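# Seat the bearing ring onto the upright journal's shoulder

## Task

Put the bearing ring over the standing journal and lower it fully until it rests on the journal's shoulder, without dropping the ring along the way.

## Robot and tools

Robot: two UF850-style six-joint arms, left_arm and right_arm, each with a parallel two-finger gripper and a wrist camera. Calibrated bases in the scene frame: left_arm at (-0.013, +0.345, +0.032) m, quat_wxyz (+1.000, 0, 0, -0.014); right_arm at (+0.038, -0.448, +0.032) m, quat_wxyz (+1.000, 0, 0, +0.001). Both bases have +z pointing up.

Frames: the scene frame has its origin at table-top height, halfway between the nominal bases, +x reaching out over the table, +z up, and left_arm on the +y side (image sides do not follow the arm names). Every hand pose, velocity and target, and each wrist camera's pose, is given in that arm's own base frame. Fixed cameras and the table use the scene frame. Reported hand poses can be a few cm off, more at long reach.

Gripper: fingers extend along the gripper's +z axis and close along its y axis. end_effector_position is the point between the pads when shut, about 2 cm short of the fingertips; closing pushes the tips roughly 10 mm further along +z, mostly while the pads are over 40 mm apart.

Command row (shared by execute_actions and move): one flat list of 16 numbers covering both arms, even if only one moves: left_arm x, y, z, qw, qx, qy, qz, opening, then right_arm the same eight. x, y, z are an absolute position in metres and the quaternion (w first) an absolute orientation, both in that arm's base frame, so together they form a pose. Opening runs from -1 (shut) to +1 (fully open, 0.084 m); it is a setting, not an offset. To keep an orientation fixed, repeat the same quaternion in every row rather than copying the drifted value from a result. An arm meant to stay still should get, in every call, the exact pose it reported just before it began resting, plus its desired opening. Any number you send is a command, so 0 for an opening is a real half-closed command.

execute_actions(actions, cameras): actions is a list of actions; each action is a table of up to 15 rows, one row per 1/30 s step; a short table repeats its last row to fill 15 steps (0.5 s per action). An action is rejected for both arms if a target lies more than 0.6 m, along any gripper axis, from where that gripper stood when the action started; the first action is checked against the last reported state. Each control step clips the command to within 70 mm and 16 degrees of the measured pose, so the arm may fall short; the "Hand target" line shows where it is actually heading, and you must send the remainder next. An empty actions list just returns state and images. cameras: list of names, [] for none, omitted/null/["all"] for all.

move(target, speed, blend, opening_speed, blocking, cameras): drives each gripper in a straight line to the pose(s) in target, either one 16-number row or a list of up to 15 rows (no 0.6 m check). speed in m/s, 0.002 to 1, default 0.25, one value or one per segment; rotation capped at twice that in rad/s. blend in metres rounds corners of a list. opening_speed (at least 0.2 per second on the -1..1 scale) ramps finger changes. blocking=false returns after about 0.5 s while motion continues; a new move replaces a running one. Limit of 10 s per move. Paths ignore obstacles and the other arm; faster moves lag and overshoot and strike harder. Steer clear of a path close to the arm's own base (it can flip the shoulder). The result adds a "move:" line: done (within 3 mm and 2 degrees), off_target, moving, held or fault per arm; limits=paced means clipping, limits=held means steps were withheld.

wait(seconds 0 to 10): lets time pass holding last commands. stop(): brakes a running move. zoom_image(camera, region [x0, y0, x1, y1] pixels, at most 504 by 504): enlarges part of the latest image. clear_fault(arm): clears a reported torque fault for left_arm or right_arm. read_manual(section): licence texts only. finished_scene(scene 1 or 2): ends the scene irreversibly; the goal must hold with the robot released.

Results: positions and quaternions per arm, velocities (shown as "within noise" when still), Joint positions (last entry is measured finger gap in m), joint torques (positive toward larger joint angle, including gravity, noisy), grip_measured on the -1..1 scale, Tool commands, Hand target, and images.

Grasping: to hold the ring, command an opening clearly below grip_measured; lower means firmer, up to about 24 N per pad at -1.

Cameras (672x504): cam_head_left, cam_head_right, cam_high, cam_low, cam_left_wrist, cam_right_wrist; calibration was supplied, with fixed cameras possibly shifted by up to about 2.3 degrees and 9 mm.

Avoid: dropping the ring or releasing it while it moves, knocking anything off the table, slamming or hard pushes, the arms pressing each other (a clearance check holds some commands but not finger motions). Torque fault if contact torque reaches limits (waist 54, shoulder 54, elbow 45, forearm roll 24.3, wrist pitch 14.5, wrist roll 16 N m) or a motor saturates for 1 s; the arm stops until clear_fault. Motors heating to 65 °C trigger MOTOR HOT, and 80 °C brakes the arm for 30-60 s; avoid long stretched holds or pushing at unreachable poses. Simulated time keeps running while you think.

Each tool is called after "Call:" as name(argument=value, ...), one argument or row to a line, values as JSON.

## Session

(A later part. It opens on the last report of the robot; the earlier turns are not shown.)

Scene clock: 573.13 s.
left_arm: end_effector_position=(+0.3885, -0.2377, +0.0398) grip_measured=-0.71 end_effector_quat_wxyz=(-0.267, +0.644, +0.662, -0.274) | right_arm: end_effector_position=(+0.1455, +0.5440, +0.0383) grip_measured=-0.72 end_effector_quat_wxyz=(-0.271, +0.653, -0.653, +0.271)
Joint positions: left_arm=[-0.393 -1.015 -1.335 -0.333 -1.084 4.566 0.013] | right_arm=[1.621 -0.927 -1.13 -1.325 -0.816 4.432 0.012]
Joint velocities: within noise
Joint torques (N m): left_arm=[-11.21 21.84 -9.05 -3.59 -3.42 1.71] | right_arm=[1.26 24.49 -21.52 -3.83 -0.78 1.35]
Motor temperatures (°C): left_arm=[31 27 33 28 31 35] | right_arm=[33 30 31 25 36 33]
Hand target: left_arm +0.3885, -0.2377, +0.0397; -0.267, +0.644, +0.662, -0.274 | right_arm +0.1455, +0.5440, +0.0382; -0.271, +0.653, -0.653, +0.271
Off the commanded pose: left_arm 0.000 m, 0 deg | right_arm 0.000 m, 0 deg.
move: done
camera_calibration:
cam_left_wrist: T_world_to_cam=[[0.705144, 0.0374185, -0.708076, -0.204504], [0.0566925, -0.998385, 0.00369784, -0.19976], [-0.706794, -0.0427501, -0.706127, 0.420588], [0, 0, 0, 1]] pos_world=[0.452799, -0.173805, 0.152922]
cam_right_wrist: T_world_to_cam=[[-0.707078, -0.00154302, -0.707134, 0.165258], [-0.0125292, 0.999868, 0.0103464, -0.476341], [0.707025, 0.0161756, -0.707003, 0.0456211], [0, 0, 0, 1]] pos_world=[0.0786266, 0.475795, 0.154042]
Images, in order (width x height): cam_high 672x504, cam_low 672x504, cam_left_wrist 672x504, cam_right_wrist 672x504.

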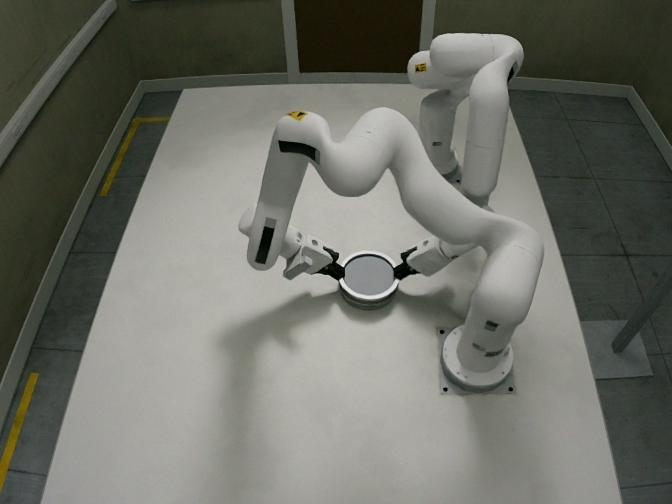

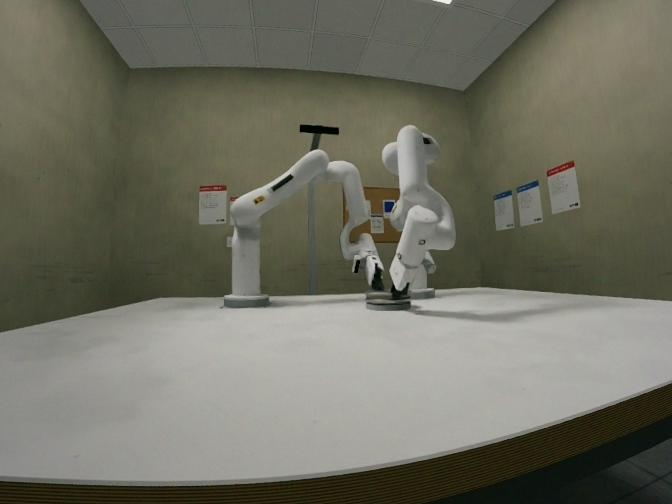

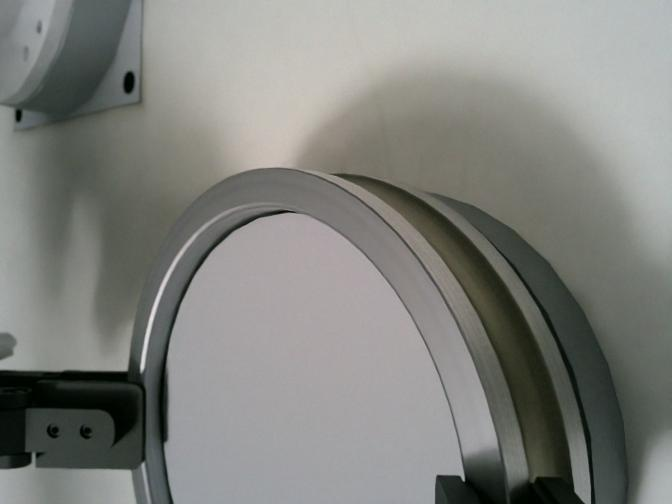

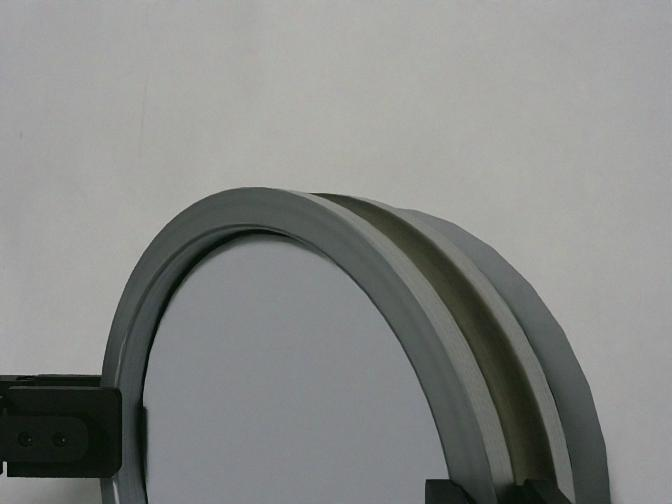

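Call:
move(
  target=[0.3885,-0.2377,0.0362,0.2668,-0.6442,-0.6624,0.2744,-1,0.1455,0.544,0.0347,-0.2706,0.6533,-0.6533,0.2706,-1],
  speed=0.01,
  cameras=["cam_left_wrist","cam_right_wrist","cam_high","cam_low"],
)

Call:
zoom_image(
  camera="cam_high",
  region=[338, 240, 402, 304],
)

Call:
zoom_image(
  camera="cam_low",
  region=[355, 275, 425, 315],
)

Scene clock: 579.13 s.
left_arm: end_effector_position=(+0.3885, -0.2377, +0.0363) grip_measured=-0.71 end_effector_quat_wxyz=(-0.267, +0.644, +0.662, -0.274) | right_arm: end_effector_position=(+0.1455, +0.5440, +0.0348) grip_measured=-0.72 end_effector_quat_wxyz=(-0.271, +0.653, -0.653, +0.271)
Joint positions: left_arm=[-0.393 -1.022 -1.338 -0.334 -1.08 4.568 0.013] | right_arm=[1.621 -0.934 -1.133 -1.329 -0.815 4.438 0.012]
Joint velocities: within noise
Joint torques (N m): left_arm=[-10.96 20.77 -8.53 -3.63 -3.98 1.64] | right_arm=[-5.64 27.53 -20.9 -3.62 -0.32 1.23]
Motor temperatures (°C): left_arm=[31 27 33 28 31 35] | right_arm=[33 30 31 25 36 33]
Hand target: left_arm +0.3885, -0.2377, +0.0362; -0.267, +0.644, +0.662, -0.274 | right_arm +0.1455, +0.5440, +0.0347; -0.271, +0.653, -0.653, +0.271
Off the commanded pose: left_arm 0.000 m, 0 deg | right_arm 0.000 m, 0 deg.
move: done
camera_calibration:
cam_left_wrist: T_world_to_cam=[[0.705144, 0.0374185, -0.708076, -0.206983], [0.0566925, -0.998385, 0.00369784, -0.199747], [-0.706794, -0.0427501, -0.706127, 0.418117], [0, 0, 0, 1]] pos_world=[0.452799, -0.173805, 0.149422]
cam_right_wrist: T_world_to_cam=[[-0.707078, -0.00154302, -0.707134, 0.162783], [-0.0125292, 0.999868, 0.0103464, -0.476305], [0.707025, 0.0161756, -0.707003, 0.0431466], [0, 0, 0, 1]] pos_world=[0.0786266, 0.475795, 0.150542]
Images, in order (width x height): cam_high 672x504, cam_low 672x504, cam_left_wrist 672x504, cam_right_wrist 672x504.

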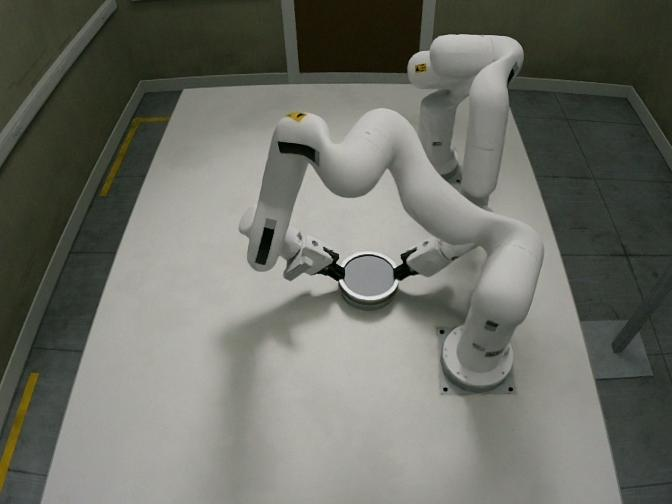

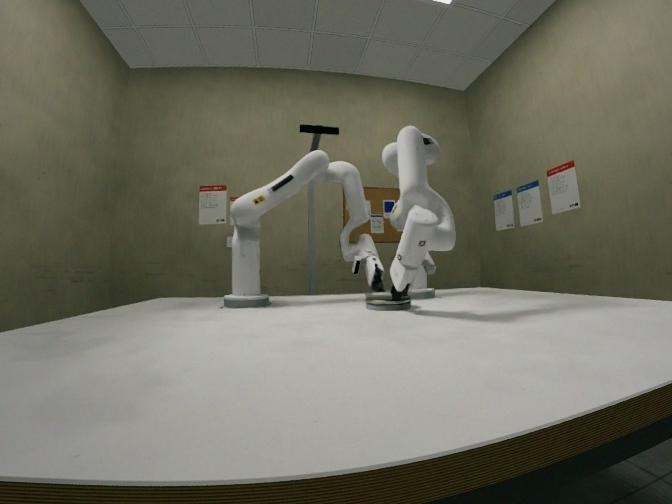

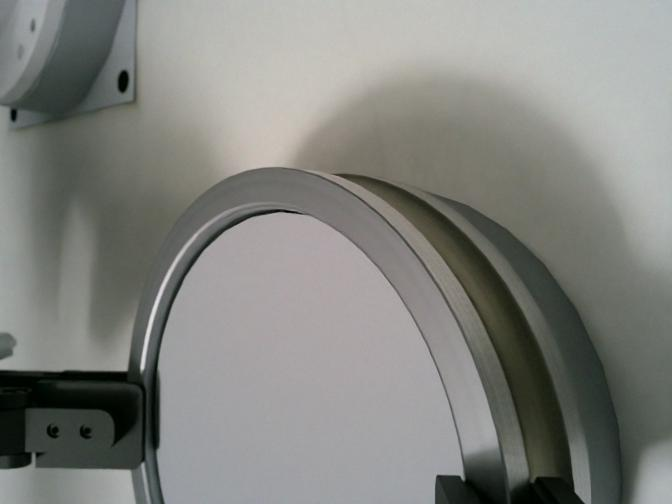

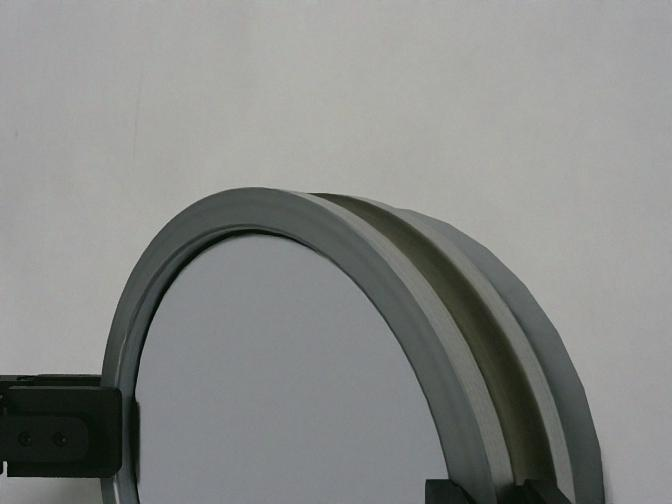

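Scaled by 7.875 from the camera's 672x504 image, which has a finer 960x720 frame.

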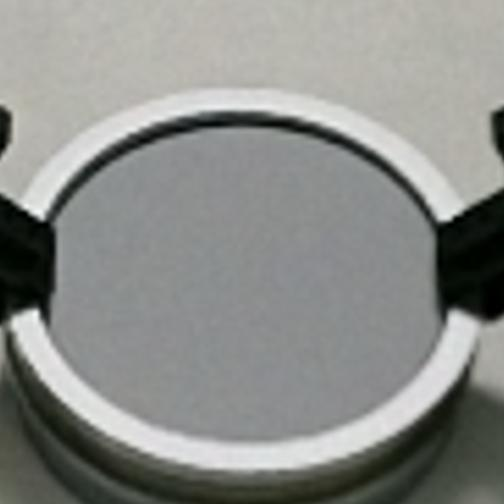

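Scaled by 7.200 from the camera's 672x504 image, which has a finer 960x720 frame.

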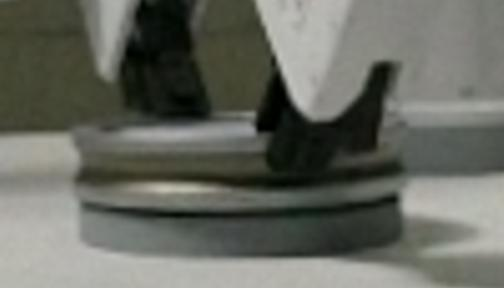

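Call:
move(
  target=[0.3885,-0.2377,0.0347,0.2668,-0.6442,-0.6624,0.2744,-1,0.1455,0.544,0.0332,-0.2706,0.6533,-0.6533,0.2706,-1],
  speed=0.006,
  cameras=["cam_high","cam_low"],
)

Call:
zoom_image(
  camera="cam_low",
  region=[355, 275, 425, 315],
)

Call:
move(
  target=[0.3885,-0.2377,0.0332,0.2668,-0.6442,-0.6624,0.2744,-1,0.1455,0.544,0.0317,-0.2706,0.6533,-0.6533,0.2706,-1],
  speed=0.006,
  cameras=["cam_high","cam_low"],
)

Call:
zoom_image(
  camera="cam_low",
  region=[355, 275, 425, 315],
)

Call:
zoom_image(
  camera="cam_high",
  region=[338, 240, 402, 304],
)

Scene clock: 584.23 s.
left_arm: end_effector_position=(+0.3885, -0.2377, +0.0348) grip_measured=-0.71 end_effector_quat_wxyz=(-0.267, +0.644, +0.662, -0.274) | right_arm: end_effector_position=(+0.1455, +0.5440, +0.0333) grip_measured=-0.72 end_effector_quat_wxyz=(-0.271, +0.653, -0.653, +0.271)
Joint positions: left_arm=[-0.393 -1.025 -1.339 -0.334 -1.078 4.569 0.013] | right_arm=[1.621 -0.938 -1.134 -1.331 -0.814 4.441 0.012]
Joint velocities: within noise
Joint torques (N m): left_arm=[-10.3 21.9 -8.2 -3.64 -4.15 1.67] | right_arm=[-5.56 22.68 -19.63 -4.34 -0.07 1.3]
Motor temperatures (°C): left_arm=[31 27 33 28 31 35] | right_arm=[33 30 31 25 36 33]
Hand target: left_arm +0.3885, -0.2377, +0.0347; -0.267, +0.644, +0.662, -0.274 | right_arm +0.1455, +0.5440, +0.0332; -0.271, +0.653, -0.653, +0.271
Off the commanded pose: left_arm 0.000 m, 0 deg | right_arm 0.000 m, 0 deg.
move: done
Images, in order (width x height): cam_high 672x504, cam_low 672x504.

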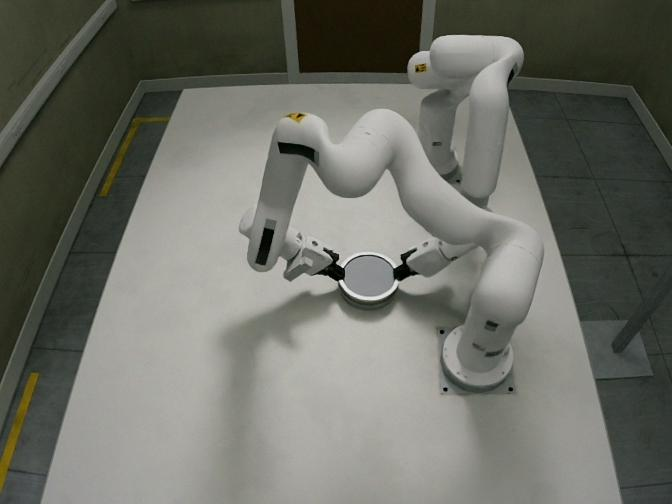

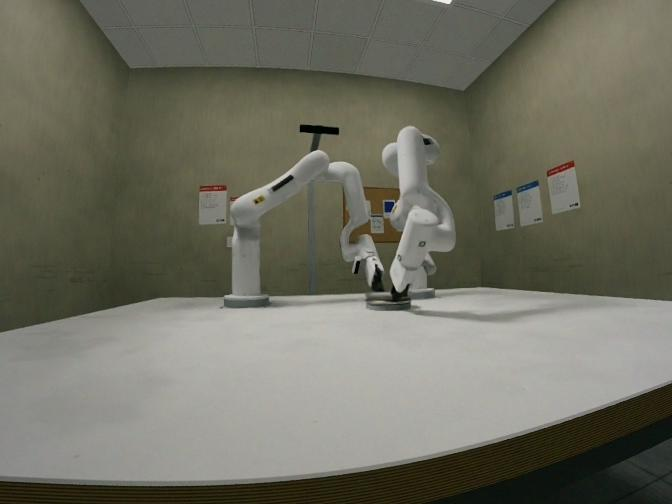

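Scaled by 7.200 from the camera's 672x504 image, which has a finer 960x720 frame.

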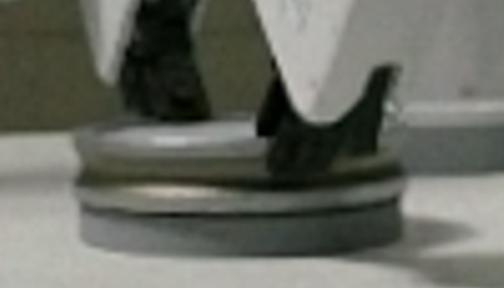

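Scene clock: 584.93 s.
left_arm: end_effector_position=(+0.3885, -0.2377, +0.0333) grip_measured=-0.71 end_effector_quat_wxyz=(-0.267, +0.644, +0.662, -0.274) | right_arm: end_effector_position=(+0.1456, +0.5440, +0.0319) grip_measured=-0.72 end_effector_quat_wxyz=(-0.271, +0.653, -0.653, +0.271)
Joint positions: left_arm=[-0.393 -1.028 -1.341 -0.335 -1.076 4.569 0.013] | right_arm=[1.621 -0.941 -1.136 -1.333 -0.814 4.444 0.013]
Joint velocities: within noise
Joint torques (N m): left_arm=[-10.57 20.01 -7.33 -3.18 -3.93 1.6] | right_arm=[-3.74 16.66 -18.3 -2.94 2.62 1.38]
Motor temperatures (°C): left_arm=[31 27 33 28 31 35] | right_arm=[33 30 31 25 36 33]
Hand target: left_arm +0.3885, -0.2377, +0.0332; -0.267, +0.644, +0.662, -0.274 | right_arm +0.1455, +0.5440, +0.0317; -0.271, +0.653, -0.653, +0.271
Off the commanded pose: left_arm 0.000 m, 0 deg | right_arm 0.000 m, 0 deg.
move: done
Images, in order (width x height): cam_high 672x504, cam_low 672x504.

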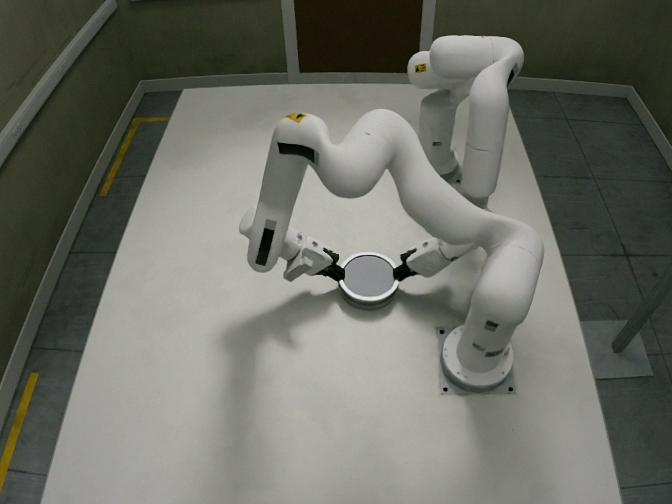

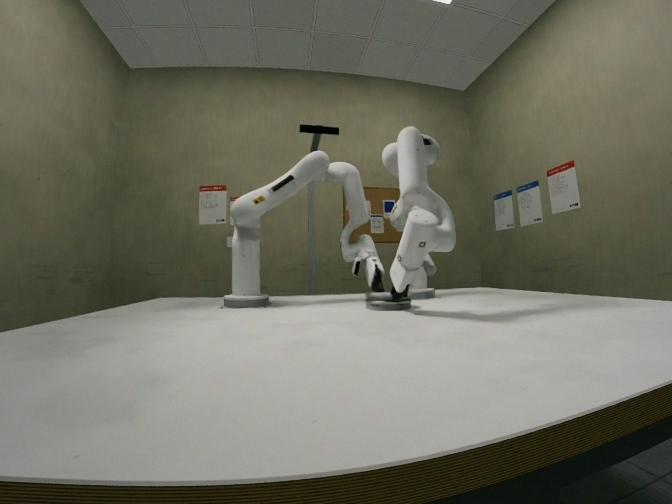

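Scaled by 7.200 from the camera's 672x504 image, which has a finer 960x720 frame.

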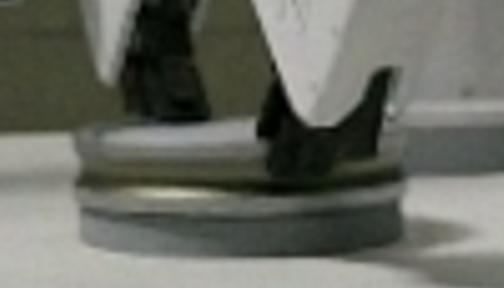

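Scaled by 7.875 from the camera's 672x504 image, which has a finer 960x720 frame.

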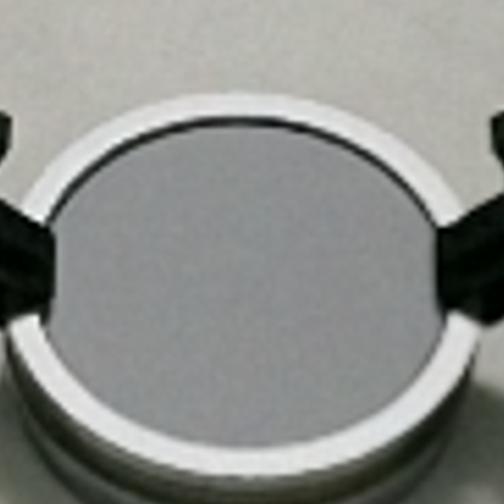

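Call:
move(
  target=[
    [0.3885,-0.2377,0.0327,0.2668,-0.6442,-0.6624,0.2744,-1,0.1455,0.544,0.0313,-0.2706,0.6533,-0.6533,0.2706,-1],
    [0.3885,-0.2377,0.0327,0.2668,-0.6442,-0.6624,0.2744,-0.45,0.1455,0.544,0.0313,-0.2706,0.6533,-0.6533,0.2706,-0.45],
  ],
  speed=0.006,
  opening_speed=0.2,
)

Call:
zoom_image(
  camera="cam_low",
  region=[355, 275, 425, 315],
)

Call:
zoom_image(
  camera="cam_high",
  region=[338, 240, 402, 304],
)

Scene clock: 595.40 s.
left_arm: end_effector_position=(+0.3884, -0.2377, +0.0327) grip_measured=-0.47 end_effector_quat_wxyz=(-0.267, +0.644, +0.662, -0.274) | right_arm: end_effector_position=(+0.1455, +0.5440, +0.0313) grip_measured=-0.47 end_effector_quat_wxyz=(-0.271, +0.653, -0.653, +0.271)
Joint positions: left_arm=[-0.393 -1.029 -1.341 -0.335 -1.076 4.569 0.024] | right_arm=[1.621 -0.942 -1.136 -1.333 -0.813 4.445 0.024]
Joint velocities: within noise
Joint torques (N m): left_arm=[-2.97 32.88 -14.45 -0.69 -3.42 1.55] | right_arm=[4.94 45.93 -12.89 -2.53 -3.99 1.1]
Motor temperatures (°C): left_arm=[31 27 33 28 31 35] | right_arm=[33 30 31 25 37 33]
Hand target: left_arm +0.3885, -0.2377, +0.0327; -0.267, +0.644, +0.662, -0.274 | right_arm +0.1455, +0.5440, +0.0313; -0.271, +0.653, -0.653, +0.271
Off the commanded pose: left_arm 0.000 m, 0 deg | right_arm 0.000 m, 0 deg.
move: done
camera_calibration:
cam_left_wrist: T_world_to_cam=[[0.705047, 0.0374124, -0.708173, -0.209403], [0.056618, -0.998389, 0.00362369, -0.199684], [-0.706897, -0.0426502, -0.70603, 0.415553], [0, 0, 0, 1]] pos_world=[0.452698, -0.173805, 0.145823]
cam_right_wrist: T_world_to_cam=[[-0.707077, -0.00161377, -0.707135, 0.160271], [-0.0125792, 0.999868, 0.0102963, -0.476256], [0.707025, 0.0161755, -0.707003, 0.0406014], [0, 0, 0, 1]] pos_world=[0.0786266, 0.475795, 0.146942]

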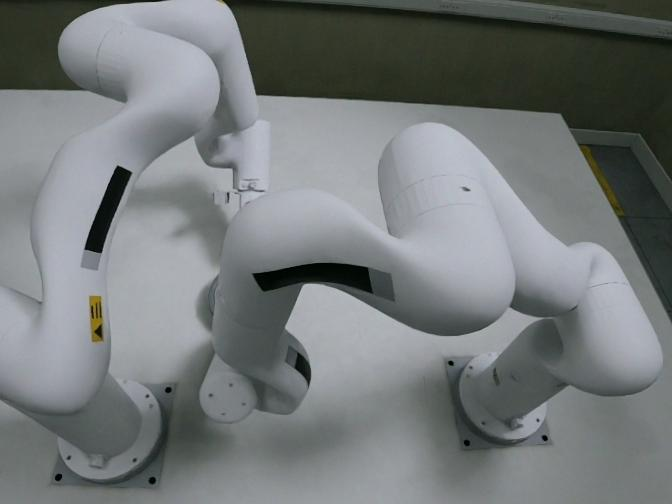

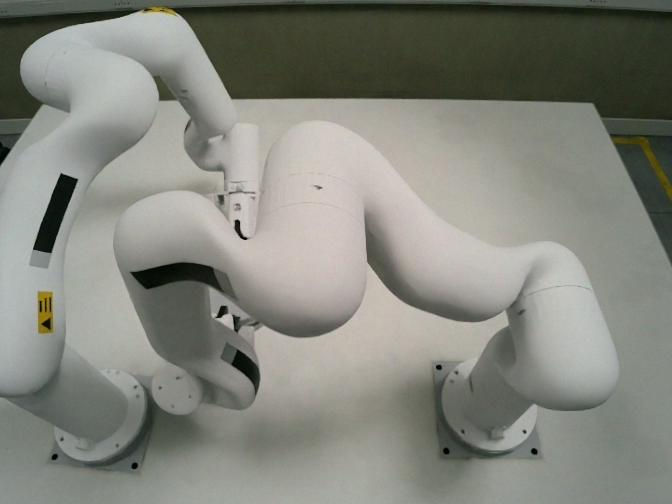

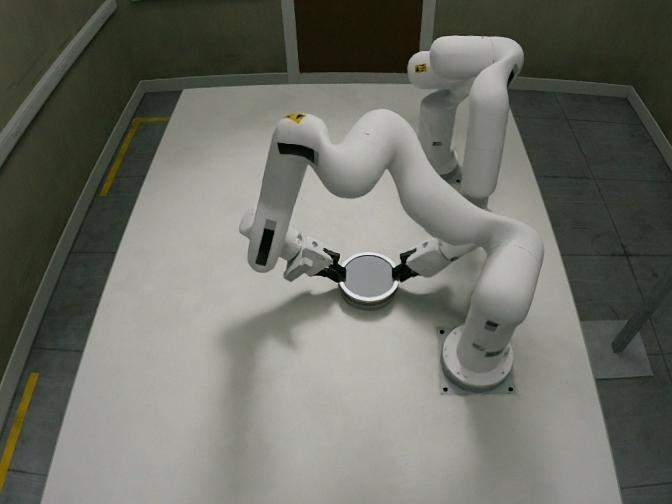

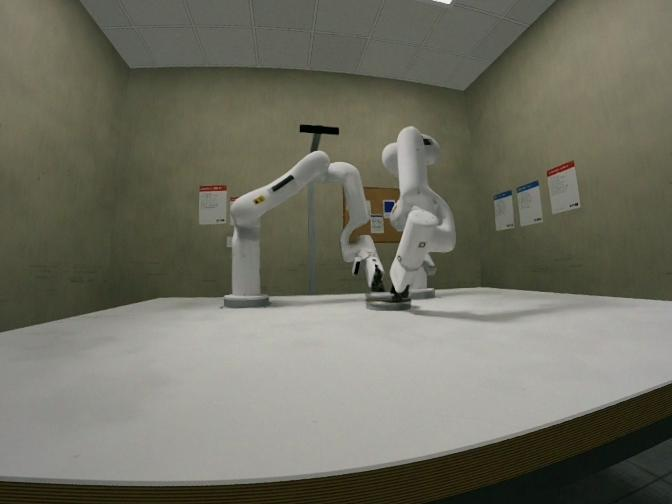

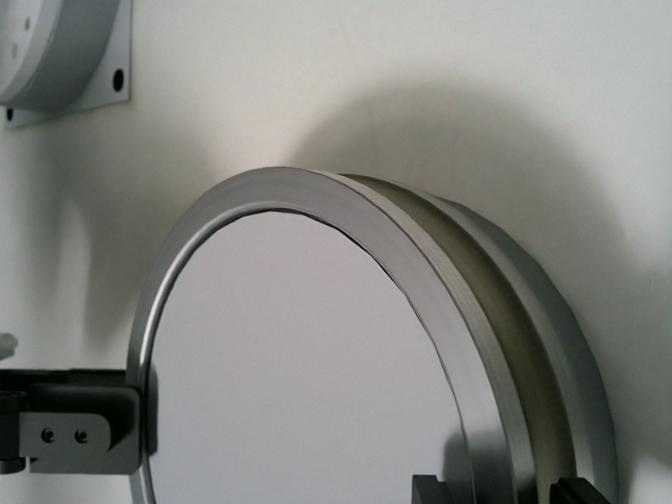

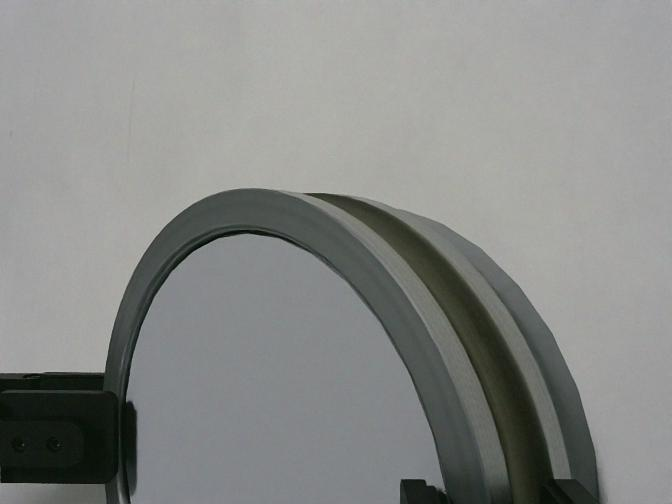

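Scaled by 7.200 from the camera's 672x504 image, which has a finer 960x720 frame.

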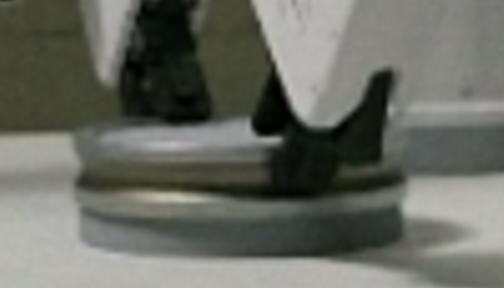

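Scaled by 7.875 from the camera's 672x504 image, which has a finer 960x720 frame.

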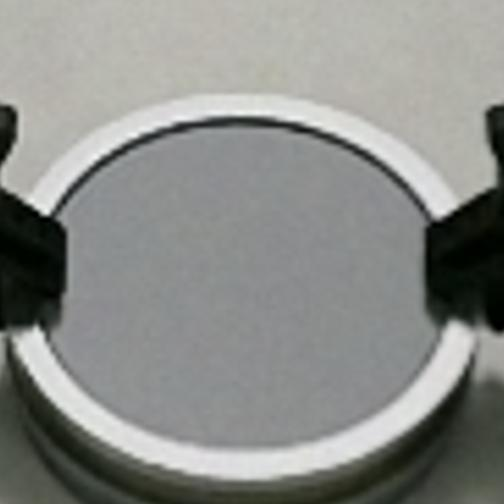

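Looks seated. Retreat along the tool axes.

Call:
move(
  target=[
    [0.4167,-0.2385,0.061,0.2668,-0.6442,-0.6624,0.2744,-0.45,0.1172,0.544,0.0596,-0.2706,0.6533,-0.6533,0.2706,-0.45],
    [0.4667,-0.2405,0.161,0.2668,-0.6442,-0.6624,0.2744,-0.45,0.12,0.35,0.18,-0.2706,0.6533,-0.6533,0.2706,-0.45],
  ],
  speed=[0.04, 0.2],
)

Call:
zoom_image(
  camera="cam_low",
  region=[355, 275, 425, 315],
)

Call:
zoom_image(
  camera="cam_high",
  region=[330, 240, 410, 320],
)

Call:
zoom_image(
  camera="cam_head_left",
  region=[190, 240, 310, 350],
)

Scene clock: 605.10 s.
left_arm: end_effector_position=(+0.4667, -0.2405, +0.1610) grip_measured=-0.47 end_effector_quat_wxyz=(-0.267, +0.644, +0.662, -0.274) | right_arm: end_effector_position=(+0.1200, +0.3500, +0.1800) grip_measured=-0.47 end_effector_quat_wxyz=(-0.271, +0.653, -0.653, +0.271)
Joint positions: left_arm=[-0.353 -0.934 -1.548 -0.272 -1.369 4.492 0.024] | right_arm=[1.721 -0.301 -0.518 -1.22 -0.84 4.422 0.024]
Joint velocities: within noise
Joint torques (N m): left_arm=[8.33 41.33 -17.91 2.55 -3.6 -1.48] | right_arm=[8.37 29.48 -5.46 3.1 -4.16 -0.74]
Motor temperatures (°C): left_arm=[31 27 33 28 31 35] | right_arm=[33 30 31 25 37 33]
Hand target: left_arm +0.4667, -0.2405, +0.1610; -0.267, +0.644, +0.662, -0.274 | right_arm +0.1200, +0.3500, +0.1800; -0.271, +0.653, -0.653, +0.271
Off the commanded pose: left_arm 0.000 m, 0 deg | right_arm 0.000 m, 0 deg.
move: done
camera_calibration:
cam_left_wrist: T_world_to_cam=[[0.705144, 0.0374185, -0.708076, -0.173723], [0.0566925, -0.998385, 0.00369784, -0.207437], [-0.706794, -0.0427501, -0.706127, 0.561322], [0, 0, 0, 1]] pos_world=[0.530999, -0.176605, 0.274122]
cam_right_wrist: T_world_to_cam=[[-0.707077, -0.00161377, -0.707135, 0.247078], [-0.0125792, 0.999868, 0.0102963, -0.284134], [0.707025, 0.0161755, -0.707003, 0.1669], [0, 0, 0, 1]] pos_world=[0.0531266, 0.281795, 0.295642]

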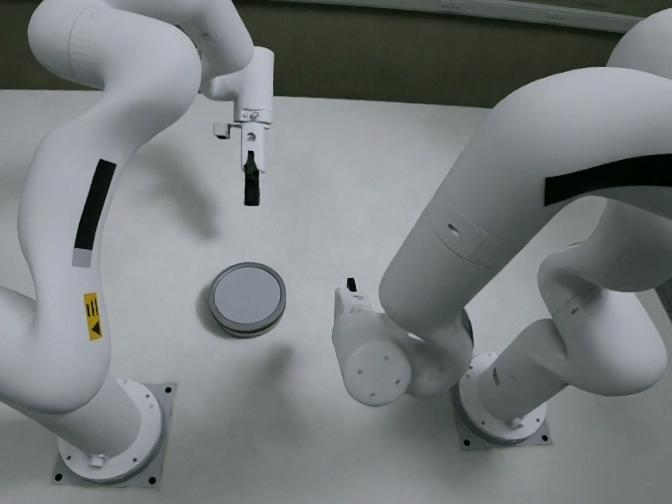

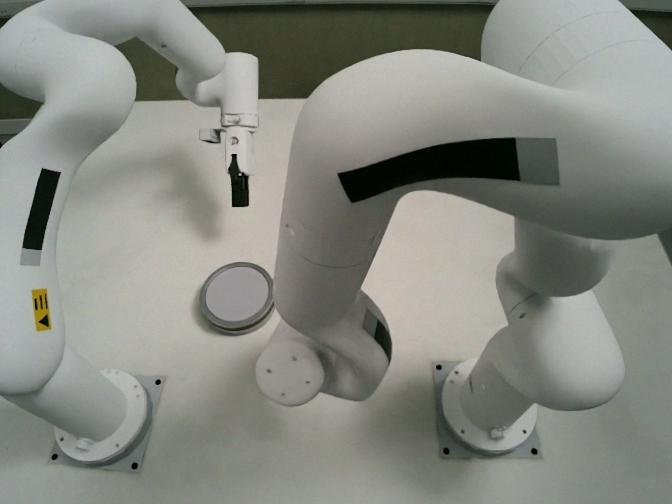

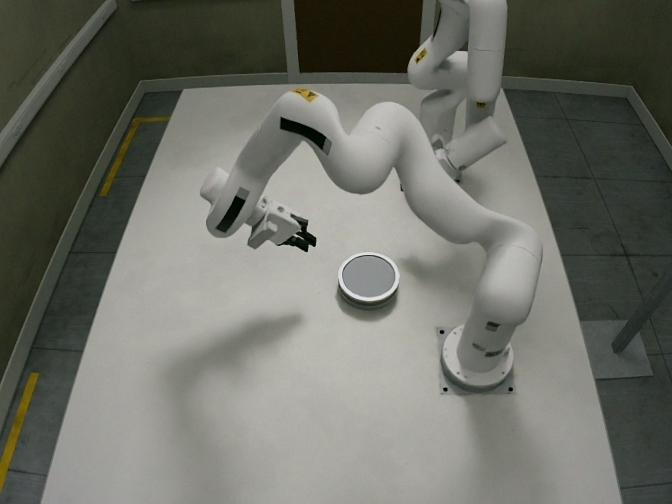

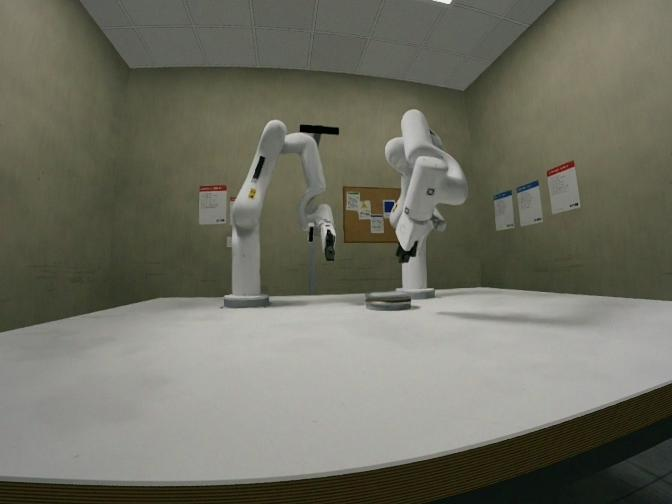

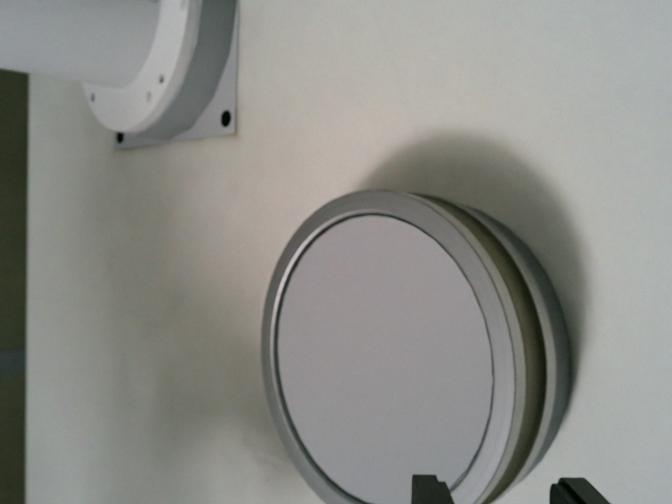

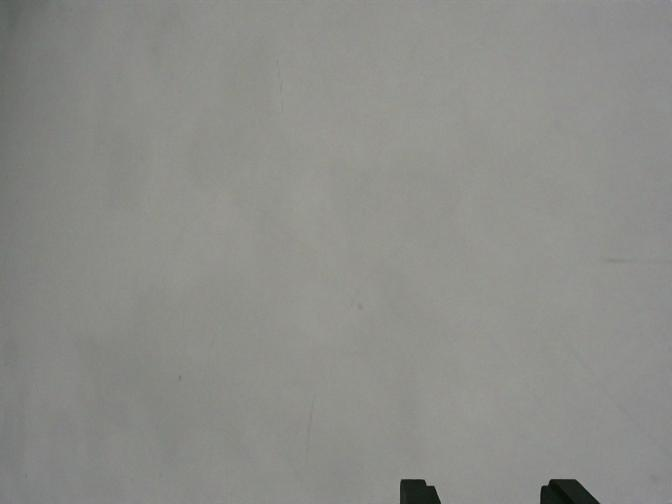

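Scaled by 7.200 from the camera's 672x504 image, which has a finer 960x720 frame.

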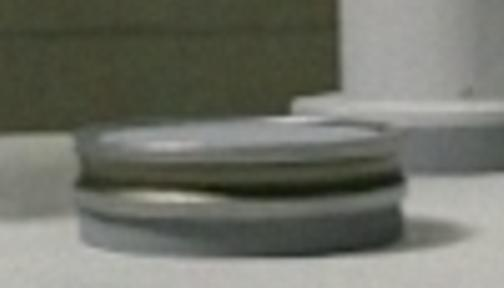

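Scaled by 6.300 from the camera's 672x504 image, which has a finer 960x720 frame.

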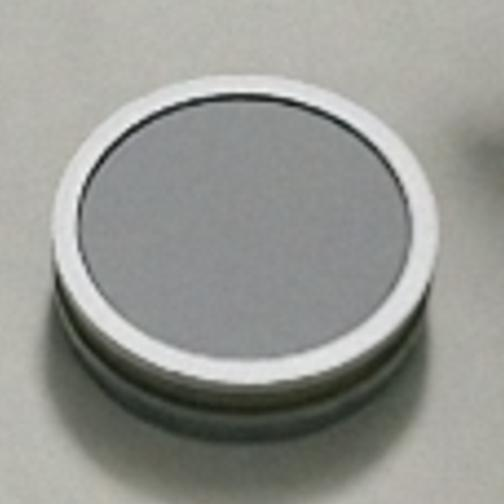

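Scaled by 4.200 from the camera's 672x504 image, which has a finer 960x720 frame.

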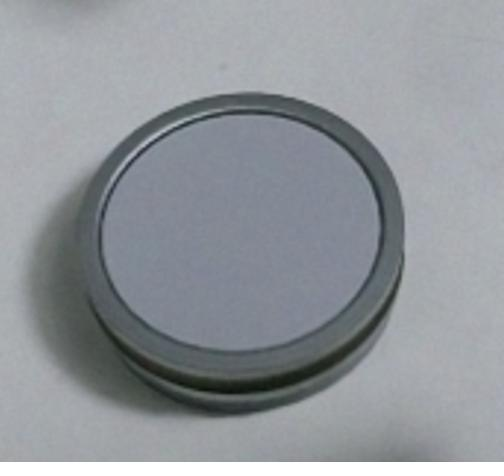

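Call:
zoom_image(
  camera="cam_left_wrist",
  region=[400, 180, 600, 500],
)

Call:
zoom_image(
  camera="cam_head_left",
  region=[200, 290, 300, 350],
)

Scaled by 1.575 from the camera's 672x504 image, which has a finer 960x720 frame.

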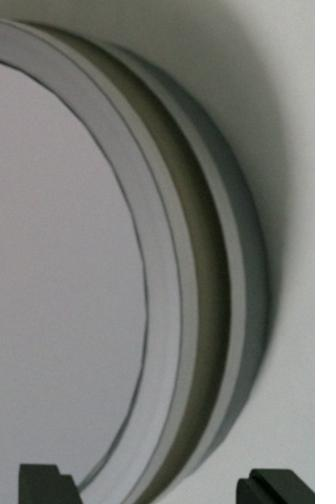

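Scaled by 5.040 from the camera's 672x504 image, which has a finer 960x720 frame.

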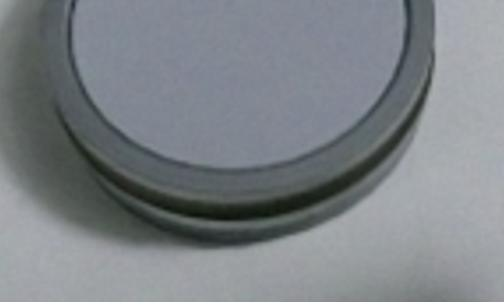

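Call:
finished_scene(
  scene=1,
)

The scene is finished: the task was done.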